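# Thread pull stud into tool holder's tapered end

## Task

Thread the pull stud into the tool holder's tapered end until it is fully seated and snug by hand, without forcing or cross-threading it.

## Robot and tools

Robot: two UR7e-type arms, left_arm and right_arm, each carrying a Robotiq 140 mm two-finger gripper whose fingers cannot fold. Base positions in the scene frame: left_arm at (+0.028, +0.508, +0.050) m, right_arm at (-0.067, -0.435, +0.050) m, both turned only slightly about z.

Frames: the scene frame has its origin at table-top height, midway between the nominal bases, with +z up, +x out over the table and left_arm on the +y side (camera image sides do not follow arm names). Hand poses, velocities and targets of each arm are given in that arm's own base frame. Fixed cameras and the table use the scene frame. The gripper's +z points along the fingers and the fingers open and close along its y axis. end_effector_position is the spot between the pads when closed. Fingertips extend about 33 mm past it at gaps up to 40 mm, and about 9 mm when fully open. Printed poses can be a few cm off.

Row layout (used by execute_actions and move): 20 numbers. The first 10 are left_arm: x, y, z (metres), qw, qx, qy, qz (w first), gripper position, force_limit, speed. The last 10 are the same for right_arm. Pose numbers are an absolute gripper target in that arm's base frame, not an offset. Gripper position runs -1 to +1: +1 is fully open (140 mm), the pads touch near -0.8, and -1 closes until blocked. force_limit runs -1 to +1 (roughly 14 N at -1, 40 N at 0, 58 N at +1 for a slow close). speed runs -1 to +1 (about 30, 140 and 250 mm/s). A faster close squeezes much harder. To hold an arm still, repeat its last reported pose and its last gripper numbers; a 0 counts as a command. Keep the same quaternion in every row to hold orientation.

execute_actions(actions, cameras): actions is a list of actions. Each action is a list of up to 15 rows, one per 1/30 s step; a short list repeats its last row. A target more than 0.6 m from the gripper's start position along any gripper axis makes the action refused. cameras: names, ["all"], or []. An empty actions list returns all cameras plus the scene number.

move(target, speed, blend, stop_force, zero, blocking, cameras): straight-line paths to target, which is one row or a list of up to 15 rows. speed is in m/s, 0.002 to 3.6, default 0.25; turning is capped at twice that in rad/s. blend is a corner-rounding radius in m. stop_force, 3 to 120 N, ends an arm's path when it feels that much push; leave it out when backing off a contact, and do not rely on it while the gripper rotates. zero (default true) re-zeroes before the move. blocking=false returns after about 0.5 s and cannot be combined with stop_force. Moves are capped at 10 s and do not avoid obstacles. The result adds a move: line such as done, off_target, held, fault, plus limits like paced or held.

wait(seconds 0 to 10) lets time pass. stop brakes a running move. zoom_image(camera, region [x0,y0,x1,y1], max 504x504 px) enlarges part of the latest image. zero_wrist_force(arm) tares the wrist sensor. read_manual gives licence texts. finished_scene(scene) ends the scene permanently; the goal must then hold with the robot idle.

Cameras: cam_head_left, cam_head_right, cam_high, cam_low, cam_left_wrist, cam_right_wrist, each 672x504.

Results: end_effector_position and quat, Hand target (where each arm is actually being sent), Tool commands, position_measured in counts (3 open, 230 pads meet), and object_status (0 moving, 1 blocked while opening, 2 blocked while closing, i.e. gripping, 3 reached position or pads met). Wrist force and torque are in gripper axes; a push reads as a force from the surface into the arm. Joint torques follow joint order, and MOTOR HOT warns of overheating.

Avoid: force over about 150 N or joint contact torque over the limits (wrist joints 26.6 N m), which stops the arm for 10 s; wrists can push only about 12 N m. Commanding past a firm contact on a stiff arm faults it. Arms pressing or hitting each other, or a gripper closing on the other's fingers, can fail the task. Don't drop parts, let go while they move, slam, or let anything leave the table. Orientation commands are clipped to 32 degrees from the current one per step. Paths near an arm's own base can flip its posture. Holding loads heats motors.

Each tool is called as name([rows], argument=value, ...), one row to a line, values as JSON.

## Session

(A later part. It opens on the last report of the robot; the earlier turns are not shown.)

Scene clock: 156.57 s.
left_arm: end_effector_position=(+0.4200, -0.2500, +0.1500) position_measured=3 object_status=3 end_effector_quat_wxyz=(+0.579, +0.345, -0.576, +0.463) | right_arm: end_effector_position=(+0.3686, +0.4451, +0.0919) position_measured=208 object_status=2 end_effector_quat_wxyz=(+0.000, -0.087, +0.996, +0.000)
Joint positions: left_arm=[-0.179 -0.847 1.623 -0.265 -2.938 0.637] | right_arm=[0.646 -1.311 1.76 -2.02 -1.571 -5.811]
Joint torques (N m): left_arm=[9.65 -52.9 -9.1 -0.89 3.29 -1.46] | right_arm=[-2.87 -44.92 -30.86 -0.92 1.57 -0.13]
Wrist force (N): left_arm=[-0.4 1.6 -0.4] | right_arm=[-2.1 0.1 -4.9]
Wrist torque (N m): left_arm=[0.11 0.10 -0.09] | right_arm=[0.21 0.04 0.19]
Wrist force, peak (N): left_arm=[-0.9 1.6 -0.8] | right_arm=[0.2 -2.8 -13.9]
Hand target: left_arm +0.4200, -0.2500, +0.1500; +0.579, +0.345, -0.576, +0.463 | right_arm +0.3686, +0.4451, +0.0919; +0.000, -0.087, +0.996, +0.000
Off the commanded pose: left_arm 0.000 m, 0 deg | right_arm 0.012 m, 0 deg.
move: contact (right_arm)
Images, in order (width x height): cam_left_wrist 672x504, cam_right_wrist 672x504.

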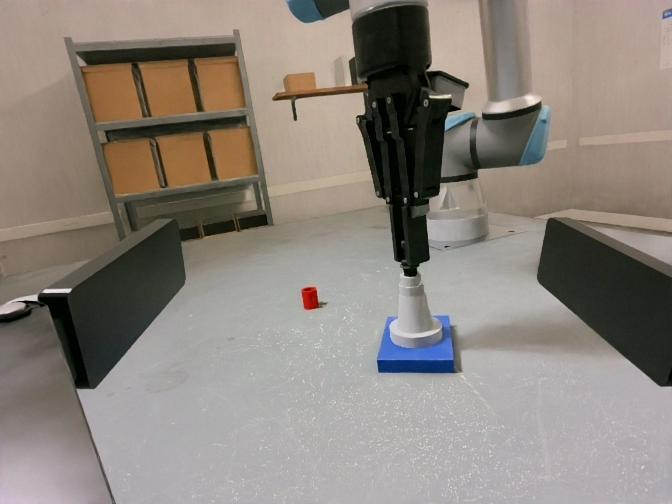

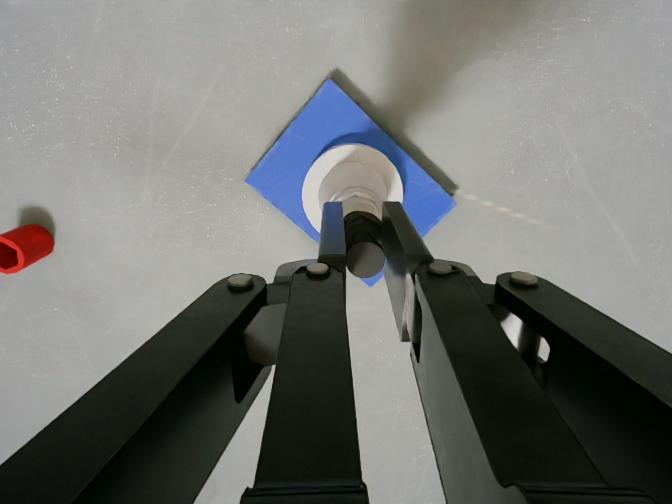

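move(target=[0.42,-0.25,0.15,0.579,0.345,-0.576,0.463,1,1,1,0.3685,0.445,0.0915,0,-0.6428,-0.766,0,-1,0.5,-1], speed=0.4)

move(target=[0.42,-0.25,0.15,0.579,0.345,-0.576,0.463,1,1,1,0.3685,0.445,0.0912,0,-0.9962,-0.0872,0,-1,0.5,-1], speed=0.4)

move(target=[0.42,-0.25,0.15,0.579,0.345,-0.576,0.463,1,1,1,0.3685,0.445,0.0909,0,-0.766,0.6428,0,-1,0.5,-1], speed=0.4)

Scene clock: 167.37 s.
left_arm: end_effector_position=(+0.4200, -0.2500, +0.1500) position_measured=3 object_status=3 end_effector_quat_wxyz=(+0.579, +0.345, -0.576, +0.463) | right_arm: end_effector_position=(+0.3686, +0.4450, +0.0915) position_measured=208 object_status=2 end_effector_quat_wxyz=(+0.000, +0.643, +0.766, +0.000) end_effector_velocity=(+0.000, +0.000, +0.000) end_effector_angular_velocity=(+0.000, +0.000, -0.005)
Joint positions: left_arm=[-0.179 -0.847 1.623 -0.265 -2.938 0.637] | right_arm=[0.646 -1.311 1.761 -2.021 -1.571 -4.241]
Joint velocities: left_arm=[within noise] | right_arm=[0 0 0 -0.001 0 0.005]
Joint torques (N m): left_arm=[9.79 -52.44 -9.2 -0.87 3.14 -1.57] | right_arm=[11.55 -5.42 -7.9 7.43 -0.2 0.82]
Wrist force (N): left_arm=[-0.7 1.4 -0.5] | right_arm=[10.4 22.9 -27.4]
Wrist torque (N m): left_arm=[0.07 0.16 -0.09] | right_arm=[-0.69 -0.06 0.25]
Wrist force, peak (N): left_arm=[-0.4 1.8 -0.7] | right_arm=[10.8 24.0 -28.5]
Hand target: left_arm +0.4200, -0.2500, +0.1500; +0.579, +0.345, -0.576, +0.463 | right_arm +0.3685, +0.4450, +0.0915; +0.000, +0.643, +0.766, +0.000
Off the commanded pose: left_arm 0.000 m, 0 deg | right_arm 0.000 m, 0 deg.
move: done

Scene clock: 169.87 s.
left_arm: end_effector_position=(+0.4200, -0.2500, +0.1500) position_measured=3 object_status=3 end_effector_quat_wxyz=(+0.579, +0.345, -0.576, +0.463) | right_arm: end_effector_position=(+0.3685, +0.4450, +0.0912) position_measured=208 object_status=2 end_effector_quat_wxyz=(+0.000, +0.996, +0.087, +0.000)
Joint positions: left_arm=[-0.179 -0.847 1.623 -0.265 -2.938 0.637] | right_arm=[0.646 -1.31 1.761 -2.022 -1.571 -2.67]
Joint torques (N m): left_arm=[9.7 -53.03 -9.75 -0.96 3.22 -1.41] | right_arm=[12.85 -13.65 -21.77 1.76 1.2 0.78]
Wrist force (N): left_arm=[-0.3 1.5 -0.5] | right_arm=[11.9 5.1 -16.0]
Wrist torque (N m): left_arm=[0.09 0.09 -0.10] | right_arm=[0.00 0.09 0.32]
Wrist force, peak (N): left_arm=[-0.6 1.7 -0.5] | right_arm=[14.2 26.1 -29.8]
Hand target: left_arm +0.4200, -0.2500, +0.1500; +0.579, +0.345, -0.576, +0.463 | right_arm +0.3685, +0.4450, +0.0912; +0.000, +0.996, +0.087, +0.000
Off the commanded pose: left_arm 0.000 m, 0 deg | right_arm 0.000 m, 0 deg.
move: done

Scene clock: 172.37 s.
left_arm: end_effector_position=(+0.4200, -0.2500, +0.1500) position_measured=3 object_status=3 end_effector_quat_wxyz=(+0.579, +0.345, -0.576, +0.463) | right_arm: end_effector_position=(+0.3685, +0.4450, +0.0909) position_measured=208 object_status=2 end_effector_quat_wxyz=(+0.000, +0.766, -0.643, +0.000)
Joint positions: left_arm=[-0.179 -0.847 1.623 -0.265 -2.938 0.637] | right_arm=[0.646 -1.31 1.762 -2.022 -1.571 -1.099]
Joint torques (N m): left_arm=[9.65 -52.33 -9.8 -0.99 3.18 -1.44] | right_arm=[17.9 -9.64 -14.05 6.55 3.47 0.9]
Wrist force (N): left_arm=[-0.5 1.3 -0.6] | right_arm=[3.0 -19.0 -21.7]
Wrist torque (N m): left_arm=[0.05 0.13 -0.10] | right_arm=[1.14 0.08 0.29]
Wrist force, peak (N): left_arm=[-0.6 1.7 -0.4] | right_arm=[2.5 -18.9 -22.3]
Hand target: left_arm +0.4200, -0.2500, +0.1500; +0.579, +0.345, -0.576, +0.463 | right_arm +0.3685, +0.4450, +0.0909; +0.000, +0.766, -0.643, +0.000
Off the commanded pose: left_arm 0.000 m, 0 deg | right_arm 0.000 m, 0 deg.
move: done

move(target=[0.42,-0.25,0.15,0.579,0.345,-0.576,0.463,1,1,1,0.3695,0.445,0.0911,0,0.766,-0.6428,0,-1,0.5,-1], speed=0.02)

move(target=[0.42,-0.25,0.15,0.579,0.345,-0.576,0.463,1,1,1,0.3695,0.445,0.0908,0,-0.0872,0.9962,0,-1,0.5,-1], speed=0.4)

Scene clock: 182.43 s.
left_arm: end_effector_position=(+0.4200, -0.2500, +0.1500) position_measured=3 object_status=3 end_effector_quat_wxyz=(+0.579, +0.345, -0.576, +0.463) | right_arm: end_effector_position=(+0.3694, +0.4450, +0.0911) position_measured=208 object_status=2 end_effector_quat_wxyz=(+0.000, +0.766, -0.643, +0.000)
Joint positions: left_arm=[-0.179 -0.847 1.623 -0.265 -2.938 0.637] | right_arm=[0.645 -1.309 1.759 -2.021 -1.571 -1.1]
Joint torques (N m): left_arm=[9.51 -52.9 -9.48 -1.05 3.2 -1.3] | right_arm=[-5.95 -14.89 -21.35 0.63 2.1 -1.17]
Wrist force (N): left_arm=[-0.4 1.3 -0.2] | right_arm=[1.1 -5.4 -17.9]
Wrist torque (N m): left_arm=[0.04 0.12 -0.10] | right_arm=[0.53 0.08 0.32]
Wrist force, peak (N): left_arm=[-0.7 1.6 -0.8] | right_arm=[3.1 -19.6 -21.5]
Hand target: left_arm +0.4200, -0.2500, +0.1500; +0.579, +0.345, -0.576, +0.463 | right_arm +0.3695, +0.4450, +0.0911; +0.000, +0.766, -0.643, +0.000
Off the commanded pose: left_arm 0.000 m, 0 deg | right_arm 0.000 m, 0 deg.
move: done

Scene clock: 184.93 s.
left_arm: end_effector_position=(+0.4200, -0.2500, +0.1500) position_measured=3 object_status=3 end_effector_quat_wxyz=(+0.579, +0.345, -0.576, +0.463) | right_arm: end_effector_position=(+0.3695, +0.4450, +0.0908) position_measured=208 object_status=2 end_effector_quat_wxyz=(+0.000, -0.087, +0.996, +0.000)
Joint positions: left_arm=[-0.179 -0.847 1.623 -0.265 -2.938 0.637] | right_arm=[0.645 -1.309 1.76 -2.022 -1.571 0.47]
Joint torques (N m): left_arm=[9.26 -52.68 -9.61 -0.93 3.28 -1.42] | right_arm=[20.87 -2.45 -18.59 -0.03 7.75 0.76]
Wrist force (N): left_arm=[-0.5 1.7 -0.6] | right_arm=[-9.7 -26.9 -39.3]
Wrist torque (N m): left_arm=[0.13 0.13 -0.09] | right_arm=[1.40 0.23 0.20]
Wrist force, peak (N): left_arm=[-0.5 1.7 -0.6] | right_arm=[-10.7 -27.2 -41.3]
Hand target: left_arm +0.4200, -0.2500, +0.1500; +0.579, +0.345, -0.576, +0.463 | right_arm +0.3695, +0.4450, +0.0908; +0.000, -0.087, +0.996, +0.000
Off the commanded pose: left_arm 0.000 m, 0 deg | right_arm 0.000 m, 0 deg.
move: done

move(target=[0.42,-0.25,0.15,0.579,0.345,-0.576,0.463,1,1,1,0.3695,0.4445,0.0925,0,-0.0872,0.9962,0,-1,0.5,-1], speed=0.01, cameras=["cam_left_wrist","cam_right_wrist"])

zoom_image(camera="cam_left_wrist", region=[370, 220, 450, 300])

zoom_image(camera="cam_right_wrist", region=[280, 180, 440, 300])

Scene clock: 193.07 s.
left_arm: end_effector_position=(+0.4200, -0.2500, +0.1500) position_measured=3 object_status=3 end_effector_quat_wxyz=(+0.579, +0.345, -0.576, +0.463) | right_arm: end_effector_position=(+0.3694, +0.4446, +0.0925) position_measured=208 object_status=2 end_effector_quat_wxyz=(+0.000, -0.087, +0.996, +0.000)
Joint positions: left_arm=[-0.179 -0.847 1.623 -0.265 -2.938 0.637] | right_arm=[0.645 -1.311 1.758 -2.018 -1.571 0.47]
Joint torques (N m): left_arm=[9.23 -52.46 -9.52 -0.91 3.44 -1.39] | right_arm=[-9.21 -48.02 -33.53 -1.62 -2.02 -1.27]
Wrist force (N): left_arm=[-0.4 1.1 -0.4] | right_arm=[-1.5 0.6 -1.0]
Wrist torque (N m): left_arm=[0.01 0.12 -0.10] | right_arm=[0.18 0.04 0.32]
Wrist force, peak (N): left_arm=[-0.5 1.7 -0.7] | right_arm=[-9.8 -26.6 -39.4]
Hand target: left_arm +0.4200, -0.2500, +0.1500; +0.579, +0.345, -0.576, +0.463 | right_arm +0.3695, +0.4445, +0.0925; +0.000, -0.087, +0.996, +0.000
Off the commanded pose: left_arm 0.000 m, 0 deg | right_arm 0.000 m, 0 deg.
move: done
Images, in order (width x height): cam_left_wrist 672x504, cam_right_wrist 672x504.

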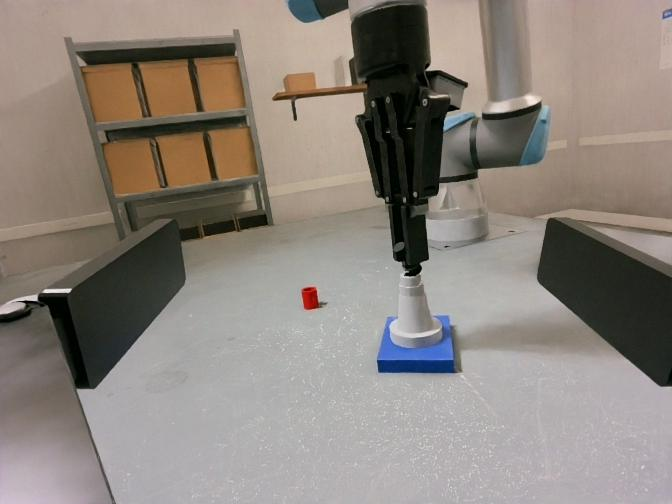

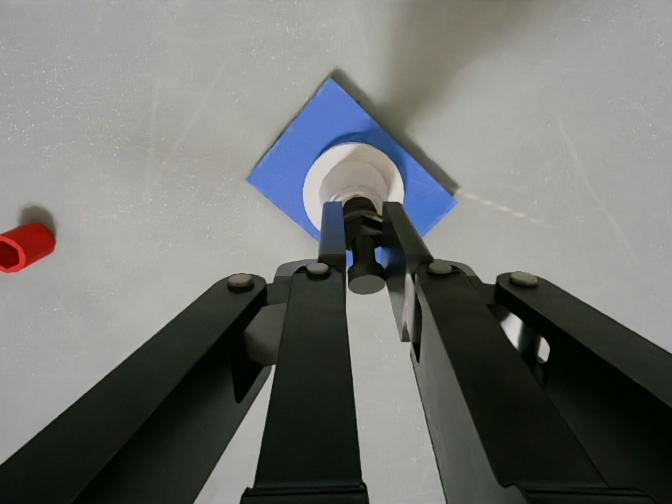

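Scaled by 6.300 from the camera's 672x504 image, which has a finer 960x720 frame.

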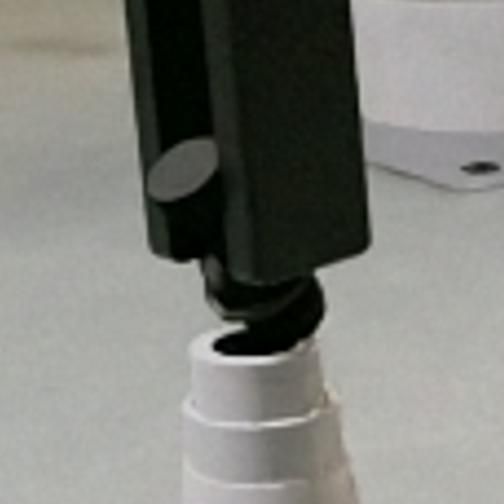

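Scaled by 3.150 from the camera's 672x504 image, which has a finer 960x720 frame.

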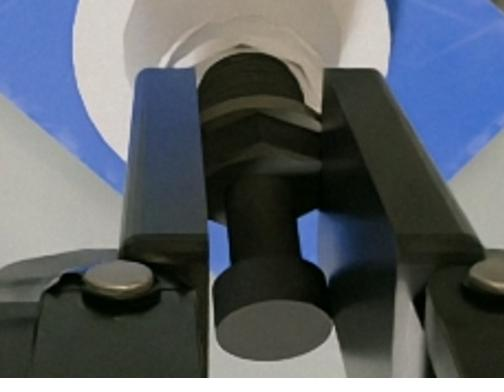

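move(target=[0.42,-0.25,0.15,0.579,0.345,-0.576,0.463,1,1,1,0.3695,0.4445,0.15,0,-0.0872,0.9962,0,-1,0.5,-1], speed=0.1, cameras=["cam_left_wrist","cam_right_wrist"])

zoom_image(camera="cam_left_wrist", region=[360, 150, 460, 250])

zoom_image(camera="cam_right_wrist", region=[280, 180, 440, 300])

Scene clock: 207.10 s.
left_arm: end_effector_position=(+0.4200, -0.2500, +0.1500) position_measured=3 object_status=3 end_effector_quat_wxyz=(+0.579, +0.345, -0.576, +0.463) | right_arm: end_effector_position=(+0.3695, +0.4445, +0.1501) position_measured=208 object_status=2 end_effector_quat_wxyz=(+0.000, -0.087, +0.996, +0.000)
Joint positions: left_arm=[-0.179 -0.847 1.623 -0.265 -2.938 0.637] | right_arm=[0.645 -1.361 1.664 -1.874 -1.571 0.47]
Joint torques (N m): left_arm=[9.51 -52.65 -9.27 -0.94 3.23 -1.38] | right_arm=[-6.54 -22.04 -20.43 -3.31 -1.13 -0.15]
Wrist force (N): left_arm=[-0.7 1.5 -0.3] | right_arm=[-2.2 -1.4 -2.8]
Wrist torque (N m): left_arm=[0.09 0.16 -0.09] | right_arm=[-0.27 0.21 0.31]
Wrist force, peak (N): left_arm=[-0.8 1.7 -0.8] | right_arm=[-2.3 -1.4 -4.4]
Hand target: left_arm +0.4200, -0.2500, +0.1500; +0.579, +0.345, -0.576, +0.463 | right_arm +0.3695, +0.4445, +0.1500; +0.000, -0.087, +0.996, +0.000
Off the commanded pose: left_arm 0.000 m, 0 deg | right_arm 0.000 m, 0 deg.
move: done
Images, in order (width x height): cam_left_wrist 672x504, cam_right_wrist 672x504.

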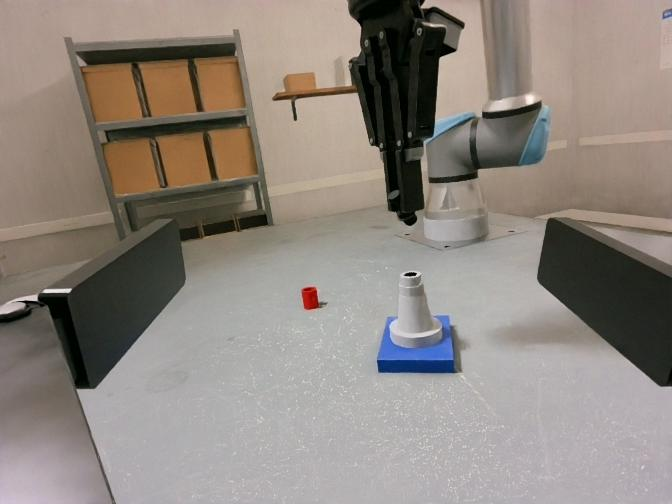

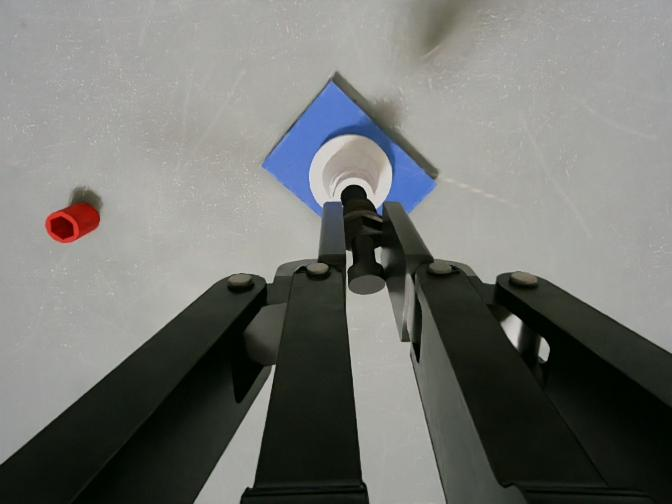

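Scaled by 5.040 from the camera's 672x504 image, which has a finer 960x720 frame.

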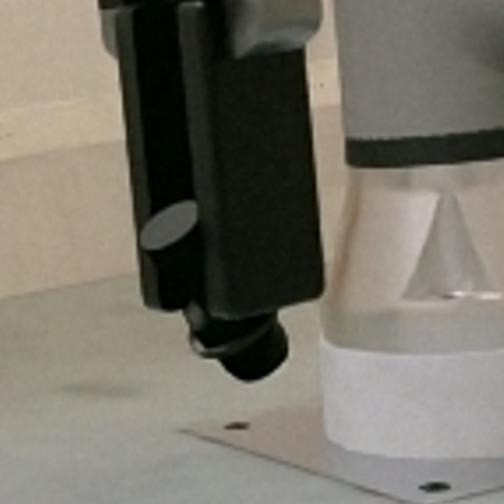

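Scaled by 3.150 from the camera's 672x504 image, which has a finer 960x720 frame.

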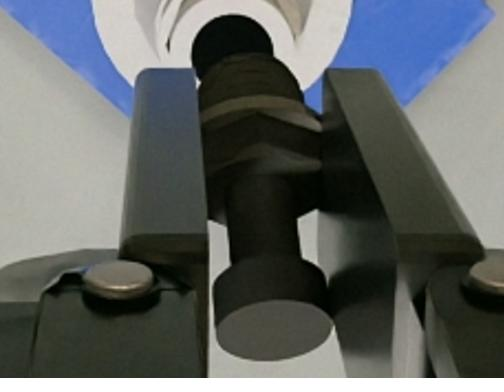

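move([
  [0.42,-0.25,0.15,0.579,0.345,-0.576,0.463,1,1,1,0.38,0.30,0.13,0.173,-0.0859,0.981,0.0151,-1,0.5,-1],
  [0.42,-0.25,0.15,0.579,0.345,-0.576,0.463,1,1,1,0.38,0.30,0.025,0.173,-0.0859,0.981,0.0151,-1,0.5,-1],
], speed=0.15, blend=0.01, cameras=["cam_left_wrist","cam_right_wrist"])

zoom_image(camera="cam_left_wrist", region=[340, 200, 440, 300])

Scene clock: 230.00 s.
left_arm: end_effector_position=(+0.4200, -0.2500, +0.1500) position_measured=3 object_status=3 end_effector_quat_wxyz=(+0.579, +0.345, -0.576, +0.463) | right_arm: end_effector_position=(+0.3799, +0.3000, +0.0250) position_measured=208 object_status=2 end_effector_quat_wxyz=(+0.173, -0.086, +0.981, +0.015)
Joint positions: left_arm=[-0.179 -0.847 1.623 -0.265 -2.938 0.637] | right_arm=[0.451 -1.509 2.389 -2.787 -1.664 0.261]
Joint torques (N m): left_arm=[9.73 -52.08 -9.72 -0.83 3.34 -1.22] | right_arm=[7.13 -22.01 -25.1 -4.8 -2.07 1.42]
Wrist force (N): left_arm=[-0.2 1.3 -0.3] | right_arm=[-3.1 -1.3 -2.2]
Wrist torque (N m): left_arm=[0.05 0.08 -0.10] | right_arm=[-0.19 0.42 0.38]
Wrist force, peak (N): left_arm=[-0.4 1.8 -0.6] | right_arm=[-3.0 -2.4 -3.5]
Hand target: left_arm +0.4200, -0.2500, +0.1500; +0.579, +0.345, -0.576, +0.463 | right_arm +0.3800, +0.3000, +0.0250; +0.173, -0.086, +0.981, +0.015
Off the commanded pose: left_arm 0.000 m, 0 deg | right_arm 0.000 m, 0 deg.
move: done
Images, in order (width x height): cam_left_wrist 672x504, cam_right_wrist 672x504.

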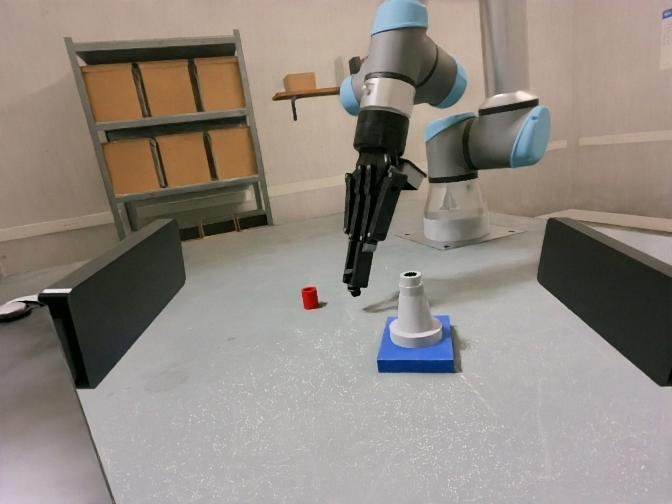

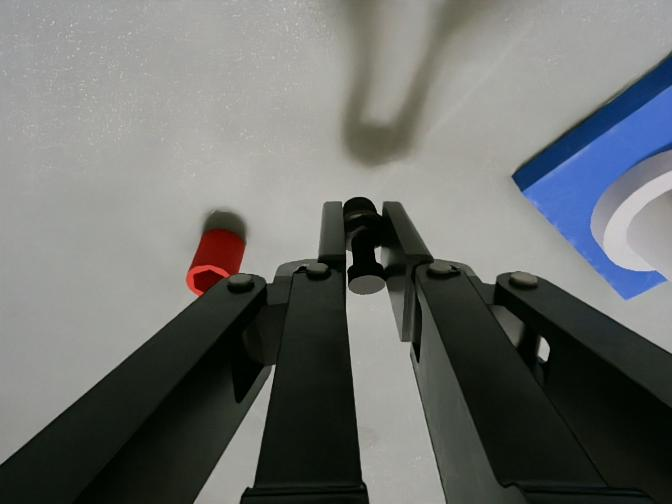

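Scaled by 5.040 from the camera's 672x504 image, which has a finer 960x720 frame.

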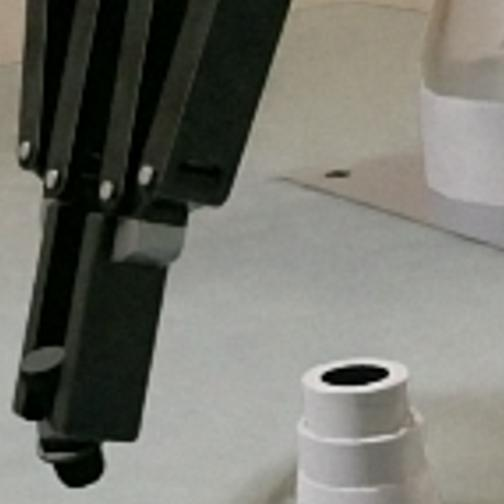

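move(target=[0.42,-0.25,0.15,0.579,0.345,-0.576,0.463,1,1,1,0.38,0.30,0.018,0.2325,-0.0848,0.9687,0.0204,-1,0.5,-1], speed=0.15, cameras=["cam_left_wrist","cam_right_wrist","cam_low"])

zoom_image(camera="cam_left_wrist", region=[290, 240, 370, 320])

zoom_image(camera="cam_right_wrist", region=[280, 180, 440, 300])

Scene clock: 242.40 s.
left_arm: end_effector_position=(+0.4200, -0.2500, +0.1500) position_measured=3 object_status=3 end_effector_quat_wxyz=(+0.579, +0.345, -0.576, +0.463) | right_arm: end_effector_position=(+0.3799, +0.3000, +0.0179) position_measured=208 object_status=2 end_effector_quat_wxyz=(+0.232, -0.085, +0.969, +0.020)
Joint positions: left_arm=[-0.179 -0.847 1.623 -0.265 -2.938 0.637] | right_arm=[0.479 -1.465 2.482 -3.039 -1.707 0.273]
Joint torques (N m): left_arm=[9.47 -52.79 -9.56 -0.84 3.14 -1.46] | right_arm=[-9.29 -32.71 -21.63 -5.33 1.39 -0.78]
Wrist force (N): left_arm=[-0.6 1.4 -0.3] | right_arm=[-2.9 -1.5 -2.1]
Wrist torque (N m): left_arm=[0.07 0.15 -0.09] | right_arm=[-0.24 0.34 0.42]
Wrist force, peak (N): left_arm=[-0.4 1.8 -0.8] | right_arm=[-4.0 -1.3 -2.5]
Hand target: left_arm +0.4200, -0.2500, +0.1500; +0.579, +0.345, -0.576, +0.463 | right_arm +0.3800, +0.3000, +0.0180; +0.232, -0.085, +0.969, +0.020
Off the commanded pose: left_arm 0.000 m, 0 deg | right_arm 0.000 m, 0 deg.
move: done
Images, in order (width x height): cam_low 672x504, cam_left_wrist 672x504, cam_right_wrist 672x504.

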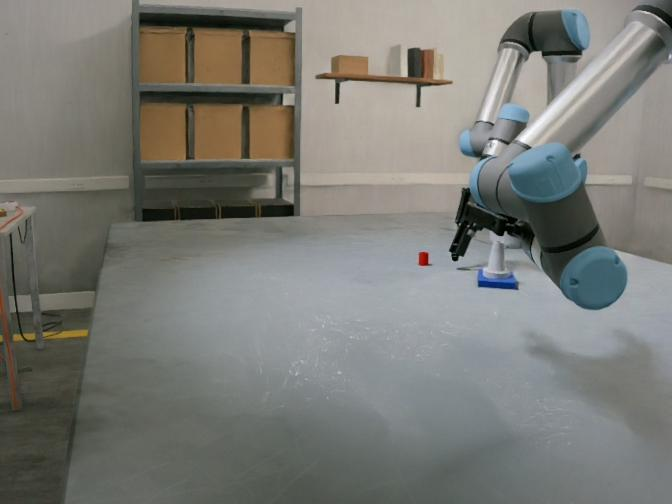

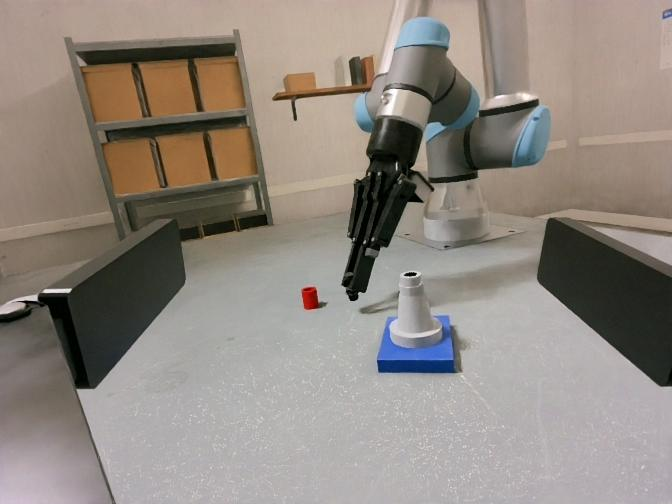

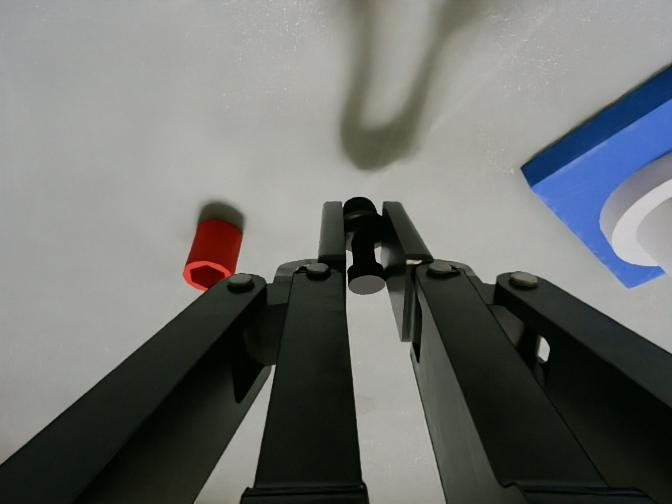

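Scaled by 6.300 from the camera's 672x504 image, which has a finer 960x720 frame.

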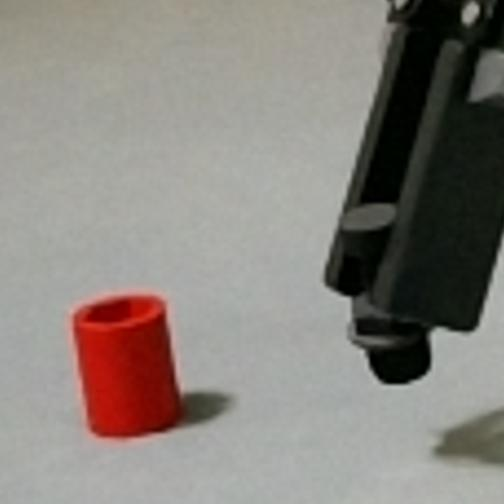

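Scaled by 3.150 from the camera's 672x504 image, which has a finer 960x720 frame.

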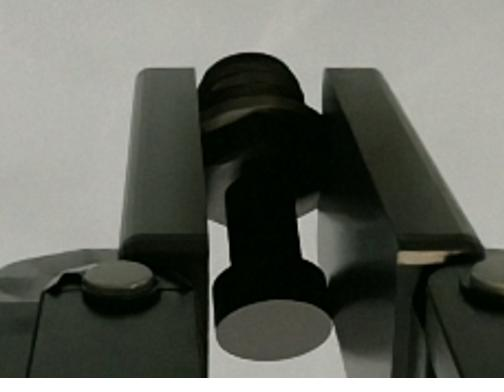

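move(target=[0.42,-0.25,0.15,0.579,0.345,-0.576,0.463,1,1,1,0.38,0.30,0.014,0.2662,-0.084,0.9599,0.0233,-1,0.5,-1], speed=0.1)

move(target=[0.42,-0.25,0.15,0.579,0.345,-0.576,0.463,1,1,1,0.38,0.30,-0.014,0.2662,-0.084,0.9599,0.0233,-1,0.5,-1], speed=0.004, stop_force=5, cameras=["cam_left_wrist","cam_right_wrist"])

zoom_image(camera="cam_left_wrist", region=[290, 240, 370, 320])

Scene clock: 252.00 s.
left_arm: end_effector_position=(+0.4200, -0.2500, +0.1500) position_measured=3 object_status=3 end_effector_quat_wxyz=(+0.579, +0.345, -0.576, +0.463) | right_arm: end_effector_position=(+0.3799, +0.3000, +0.0139) position_measured=208 object_status=2 end_effector_quat_wxyz=(+0.266, -0.084, +0.960, +0.023)
Joint positions: left_arm=[-0.179 -0.847 1.623 -0.265 -2.938 0.637] | right_arm=[0.497 -1.419 2.53 -3.199 -1.735 0.279]
Joint torques (N m): left_arm=[10.09 -52.17 -9.85 -0.89 3.29 -1.26] | right_arm=[-9.49 -33.44 -23.31 -4.57 1.49 -0.45]
Wrist force (N): left_arm=[-0.3 1.2 -0.1] | right_arm=[-3.3 -1.5 -1.6]
Wrist torque (N m): left_arm=[0.02 0.09 -0.10] | right_arm=[-0.19 0.40 0.50]
Wrist force, peak (N): left_arm=[-0.5 1.7 -0.6] | right_arm=[-3.5 -1.5 -2.1]
Hand target: left_arm +0.4200, -0.2500, +0.1500; +0.579, +0.345, -0.576, +0.463 | right_arm +0.3800, +0.3000, +0.0140; +0.266, -0.084, +0.960, +0.023
Off the commanded pose: left_arm 0.000 m, 0 deg | right_arm 0.000 m, 0 deg.
move: done

Scene clock: 257.77 s.
left_arm: end_effector_position=(+0.4200, -0.2500, +0.1500) position_measured=3 object_status=3 end_effector_quat_wxyz=(+0.579, +0.345, -0.576, +0.463) | right_arm: end_effector_position=(+0.3800, +0.3000, -0.0047) position_measured=208 object_status=2 end_effector_quat_wxyz=(+0.266, -0.084, +0.960, +0.023)
Joint positions: left_arm=[-0.179 -0.847 1.623 -0.265 -2.938 0.637] | right_arm=[0.497 -1.349 2.541 -3.281 -1.735 0.279]
Joint torques (N m): left_arm=[9.22 -52.62 -9.81 -1 3.29 -1.32] | right_arm=[-8.11 -33.3 -17.78 -1.83 1.33 -0.56]
Wrist force (N): left_arm=[-0.5 1.3 -0.5] | right_arm=[-5.3 -2.0 -4.4]
Wrist torque (N m): left_arm=[0.06 0.13 -0.10] | right_arm=[-0.33 0.36 0.47]
Wrist force, peak (N): left_arm=[-0.6 1.7 -0.7] | right_arm=[-7.2 -1.5 -7.1]
Hand target: left_arm +0.4200, -0.2500, +0.1500; +0.579, +0.345, -0.576, +0.463 | right_arm +0.3800, +0.3000, -0.0047; +0.266, -0.084, +0.960, +0.023
Off the commanded pose: left_arm 0.000 m, 0 deg | right_arm 0.009 m, 0 deg.
move: contact (right_arm)
Images, in order (width x height): cam_left_wrist 672x504, cam_right_wrist 672x504.

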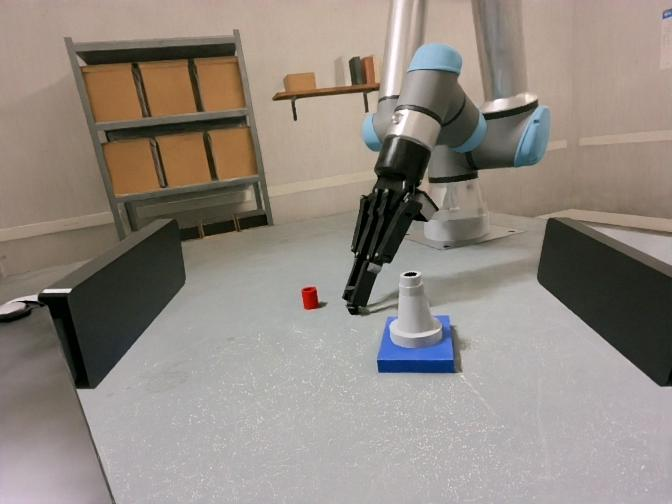

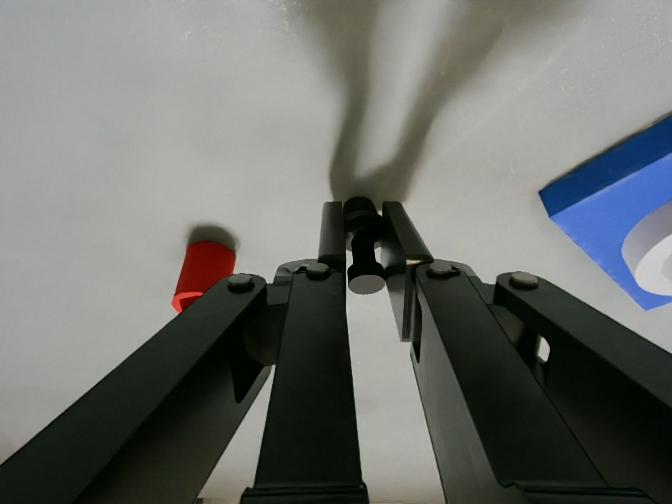

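Scaled by 6.300 from the camera's 672x504 image, which has a finer 960x720 frame.

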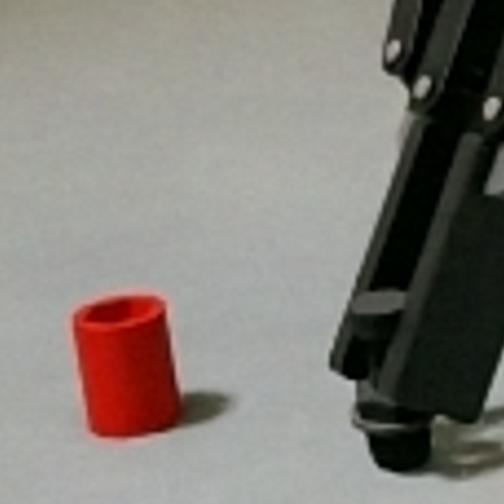

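move([
  [0.42,-0.25,0.15,0.579,0.345,-0.576,0.463,1,1,1,0.38,0.30,-0.0047,0.2662,-0.084,0.9599,0.0233,-0.3,0.5,-1],
  [0.42,-0.25,0.15,0.579,0.345,-0.576,0.463,1,1,1,0.334,0.292,0.073,0.2662,-0.084,0.9599,0.0233,-0.3,0.5,-1],
  [0.42,-0.25,0.15,0.579,0.345,-0.576,0.463,1,1,1,0.366,0.30,0.14,0,-0.0872,0.9962,0,-0.3,0.5,-1],
], speed=[0.02,0.06,0.15], cameras=["cam_left_wrist","cam_right_wrist"])

zoom_image(camera="cam_left_wrist", region=[290, 240, 370, 320])

zoom_image(camera="cam_right_wrist", region=[260, 120, 440, 260])

Scene clock: 273.97 s.
left_arm: end_effector_position=(+0.4200, -0.2500, +0.1500) position_measured=3 object_status=3 end_effector_quat_wxyz=(+0.579, +0.345, -0.576, +0.463) | right_arm: end_effector_position=(+0.3660, +0.3000, +0.1399) position_measured=167 object_status=3 end_effector_quat_wxyz=(+0.000, -0.087, +0.996, +0.000)
Joint positions: left_arm=[-0.179 -0.847 1.623 -0.265 -2.938 0.637] | right_arm=[0.401 -1.602 1.957 -1.926 -1.571 0.226]
Joint torques (N m): left_arm=[8.52 -52.72 -10.08 -1 3.12 -1] | right_arm=[8.59 -35.06 -28.36 -1.24 -1.91 1.41]
Wrist force (N): left_arm=[-0.2 1.6 -0.4] | right_arm=[-2.8 -1.5 -2.6]
Wrist torque (N m): left_arm=[0.10 0.09 -0.10] | right_arm=[-0.26 0.37 0.29]
Wrist force, peak (N): left_arm=[-0.6 1.8 -0.5] | right_arm=[-5.7 -1.8 -4.6]
Hand target: left_arm +0.4200, -0.2500, +0.1500; +0.579, +0.345, -0.576, +0.463 | right_arm +0.3660, +0.3000, +0.1400; +0.000, -0.087, +0.996, +0.000
Off the commanded pose: left_arm 0.000 m, 0 deg | right_arm 0.000 m, 0 deg.
move: done
Images, in order (width x height): cam_left_wrist 672x504, cam_right_wrist 672x504.

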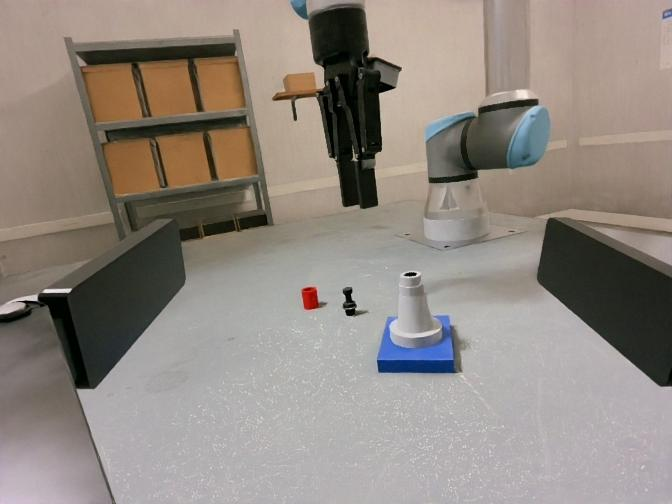

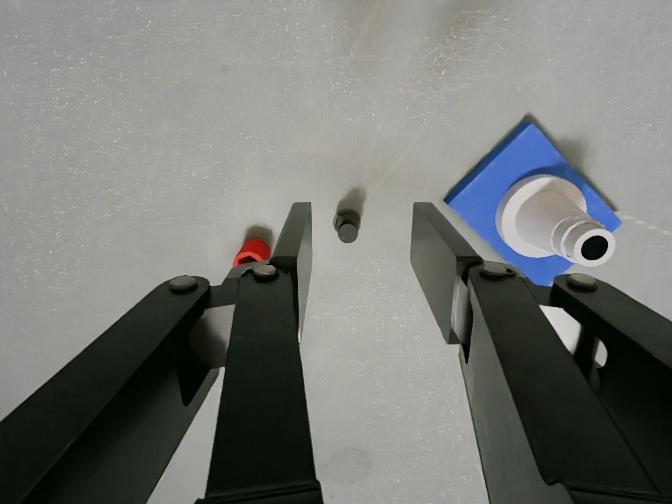

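Scaled by 6.300 from the camera's 672x504 image, which has a finer 960x720 frame.

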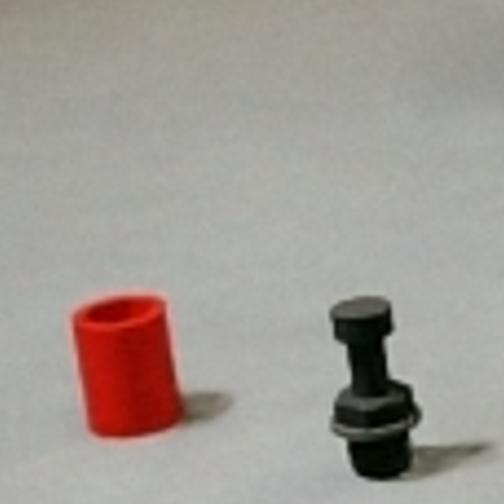

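Scaled by 2.800 from the camera's 672x504 image, which has a finer 960x720 frame.

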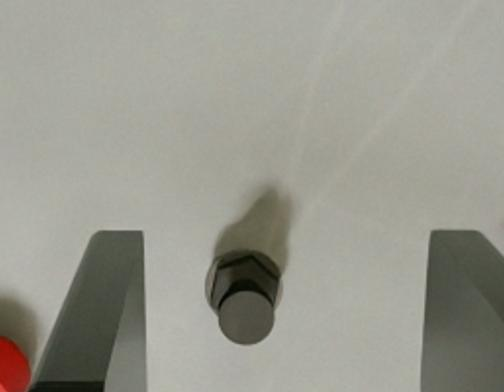

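move([
  [0.42,-0.25,0.15,0.579,0.345,-0.576,0.463,1,1,1,0.3935,0.3032,0.06,0,-0.0872,0.9962,0,-0.3,0.5,-1],
  [0.42,-0.25,0.15,0.579,0.345,-0.576,0.463,1,1,1,0.3935,0.3032,0.004,0,-0.0872,0.9962,0,-0.3,0.5,-1],
], speed=[0.15,0.04], blend=0.005, cameras=["cam_left_wrist","cam_right_wrist"])

zoom_image(camera="cam_left_wrist", region=[290, 240, 370, 320])

zoom_image(camera="cam_right_wrist", region=[260, 160, 440, 300])

Scene clock: 288.87 s.
left_arm: end_effector_position=(+0.4200, -0.2500, +0.1500) position_measured=3 object_status=3 end_effector_quat_wxyz=(+0.579, +0.345, -0.576, +0.463) | right_arm: end_effector_position=(+0.3934, +0.3031, +0.0038) position_measured=167 object_status=3 end_effector_quat_wxyz=(+0.000, -0.087, +0.996, +0.000) end_effector_velocity=(+0.000, +0.000, +0.001) end_effector_angular_velocity=(-0.001, +0.001, +0.001)
Joint positions: left_arm=[-0.179 -0.847 1.623 -0.265 -2.938 0.637] | right_arm=[0.385 -1.362 2.098 -2.306 -1.571 0.21]
Joint velocities: left_arm=[within noise] | right_arm=[0 -0.003 -0.001 0.005 0 -0.001]
Joint torques (N m): left_arm=[9.09 -52.62 -9.87 -0.93 3.24 -1.07] | right_arm=[7.38 -40.77 -29.4 -1.25 0.66 1.19]
Wrist force (N): left_arm=[-0.7 1.5 -0.5] | right_arm=[-2.7 -2.0 -2.7]
Wrist torque (N m): left_arm=[0.09 0.17 -0.09] | right_arm=[-0.40 0.34 0.32]
Wrist force, peak (N): left_arm=[-0.4 1.8 -0.6] | right_arm=[-2.2 -1.2 -5.0]
Hand target: left_arm +0.4200, -0.2500, +0.1500; +0.579, +0.345, -0.576, +0.463 | right_arm +0.3935, +0.3032, +0.0040; +0.000, -0.087, +0.996, +0.000
Off the commanded pose: left_arm 0.000 m, 0 deg | right_arm 0.000 m, 0 deg.
move: done
Images, in order (width x height): cam_left_wrist 672x504, cam_right_wrist 672x504.

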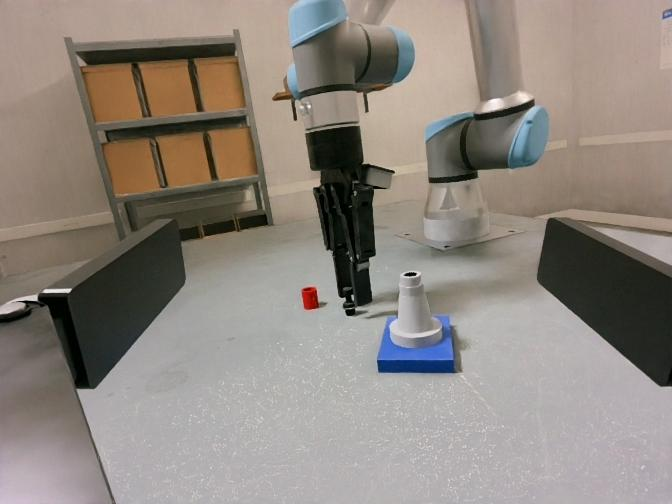

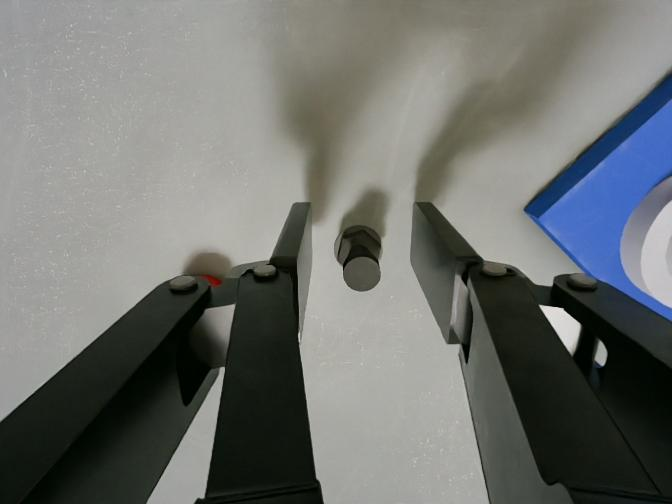

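Scaled by 6.300 from the camera's 672x504 image, which has a finer 960x720 frame.

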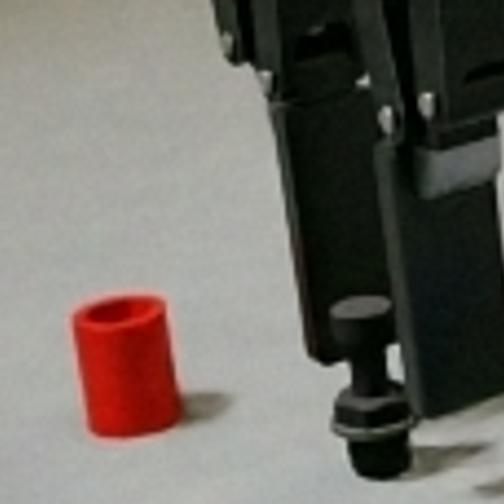

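Scaled by 2.800 from the camera's 672x504 image, which has a finer 960x720 frame.

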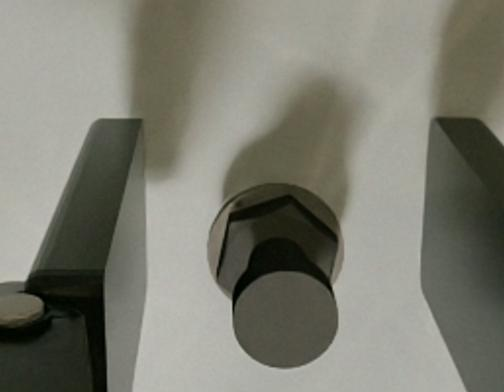

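move([
  [0.42,-0.25,0.15,0.579,0.345,-0.576,0.463,1,1,1,0.3994,0.3041,0.004,0,-0.0872,0.9962,0,-0.3,0.5,-1],
  [0.42,-0.25,0.15,0.579,0.345,-0.576,0.463,1,1,1,0.3994,0.3041,-0.001,0,-0.0872,0.9962,0,-0.3,0.5,-1],
], speed=0.01, stop_force=5, cameras=["cam_left_wrist","cam_right_wrist"])

zoom_image(camera="cam_left_wrist", region=[290, 240, 370, 320])

zoom_image(camera="cam_right_wrist", region=[260, 160, 440, 300])

Scene clock: 308.37 s.
left_arm: end_effector_position=(+0.4200, -0.2500, +0.1500) position_measured=3 object_status=3 end_effector_quat_wxyz=(+0.579, +0.345, -0.576, +0.463) | right_arm: end_effector_position=(+0.3994, +0.3041, -0.0010) position_measured=167 object_status=3 end_effector_quat_wxyz=(+0.000, -0.087, +0.996, +0.000)
Joint positions: left_arm=[-0.179 -0.847 1.623 -0.265 -2.938 0.637] | right_arm=[0.382 -1.342 2.089 -2.317 -1.571 0.207]
Joint torques (N m): left_arm=[8.82 -52.75 -9.28 -0.95 3.2 -1.03] | right_arm=[6.28 -42.05 -28.81 -1.18 1.17 0.19]
Wrist force (N): left_arm=[-0.5 1.3 -0.5] | right_arm=[-2.8 -2.0 -2.7]
Wrist torque (N m): left_arm=[0.05 0.14 -0.09] | right_arm=[-0.39 0.37 0.32]
Wrist force, peak (N): left_arm=[-0.4 1.8 -0.6] | right_arm=[-3.1 -1.9 -3.0]
Hand target: left_arm +0.4200, -0.2500, +0.1500; +0.579, +0.345, -0.576, +0.463 | right_arm +0.3994, +0.3041, -0.0010; +0.000, -0.087, +0.996, +0.000
Off the commanded pose: left_arm 0.000 m, 0 deg | right_arm 0.000 m, 0 deg.
move: done
Images, in order (width x height): cam_left_wrist 672x504, cam_right_wrist 672x504.

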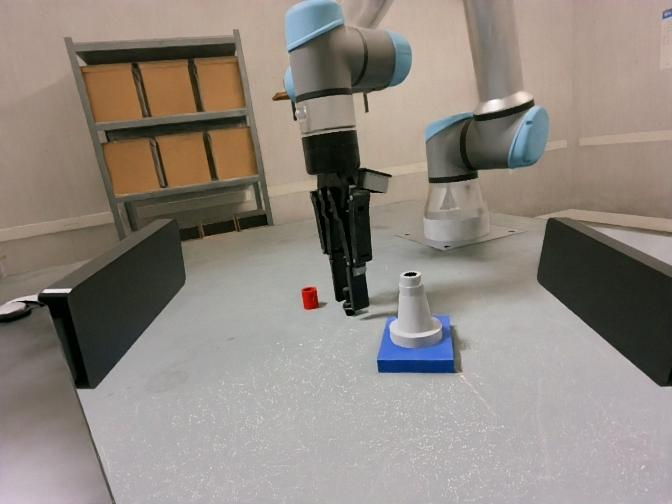

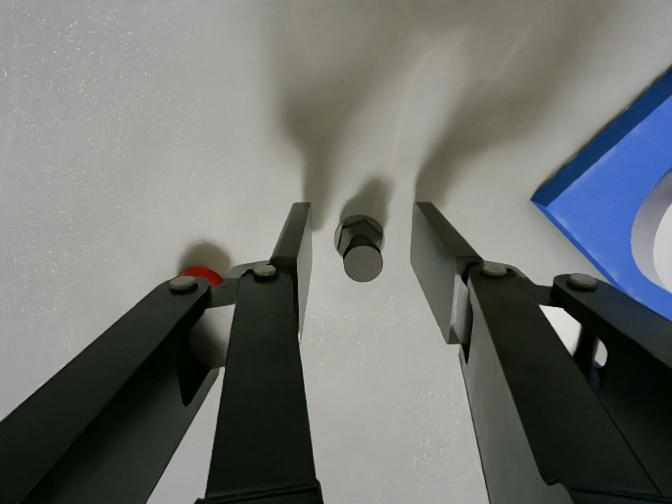

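Scaled by 6.300 from the camera's 672x504 image, which has a finer 960x720 frame.

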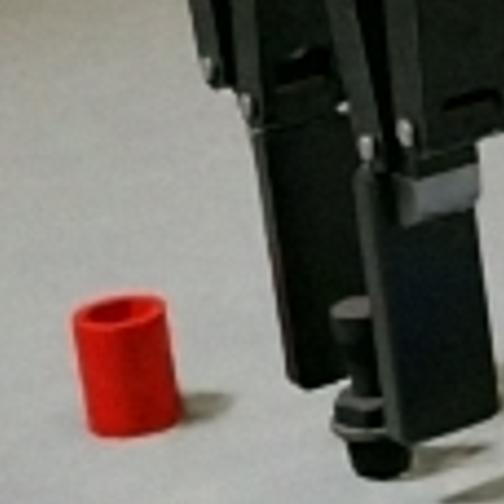

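Scaled by 2.800 from the camera's 672x504 image, which has a finer 960x720 frame.

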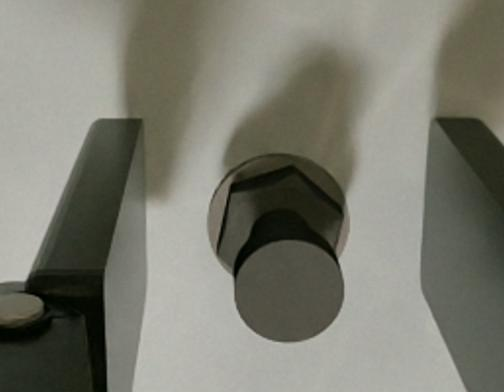

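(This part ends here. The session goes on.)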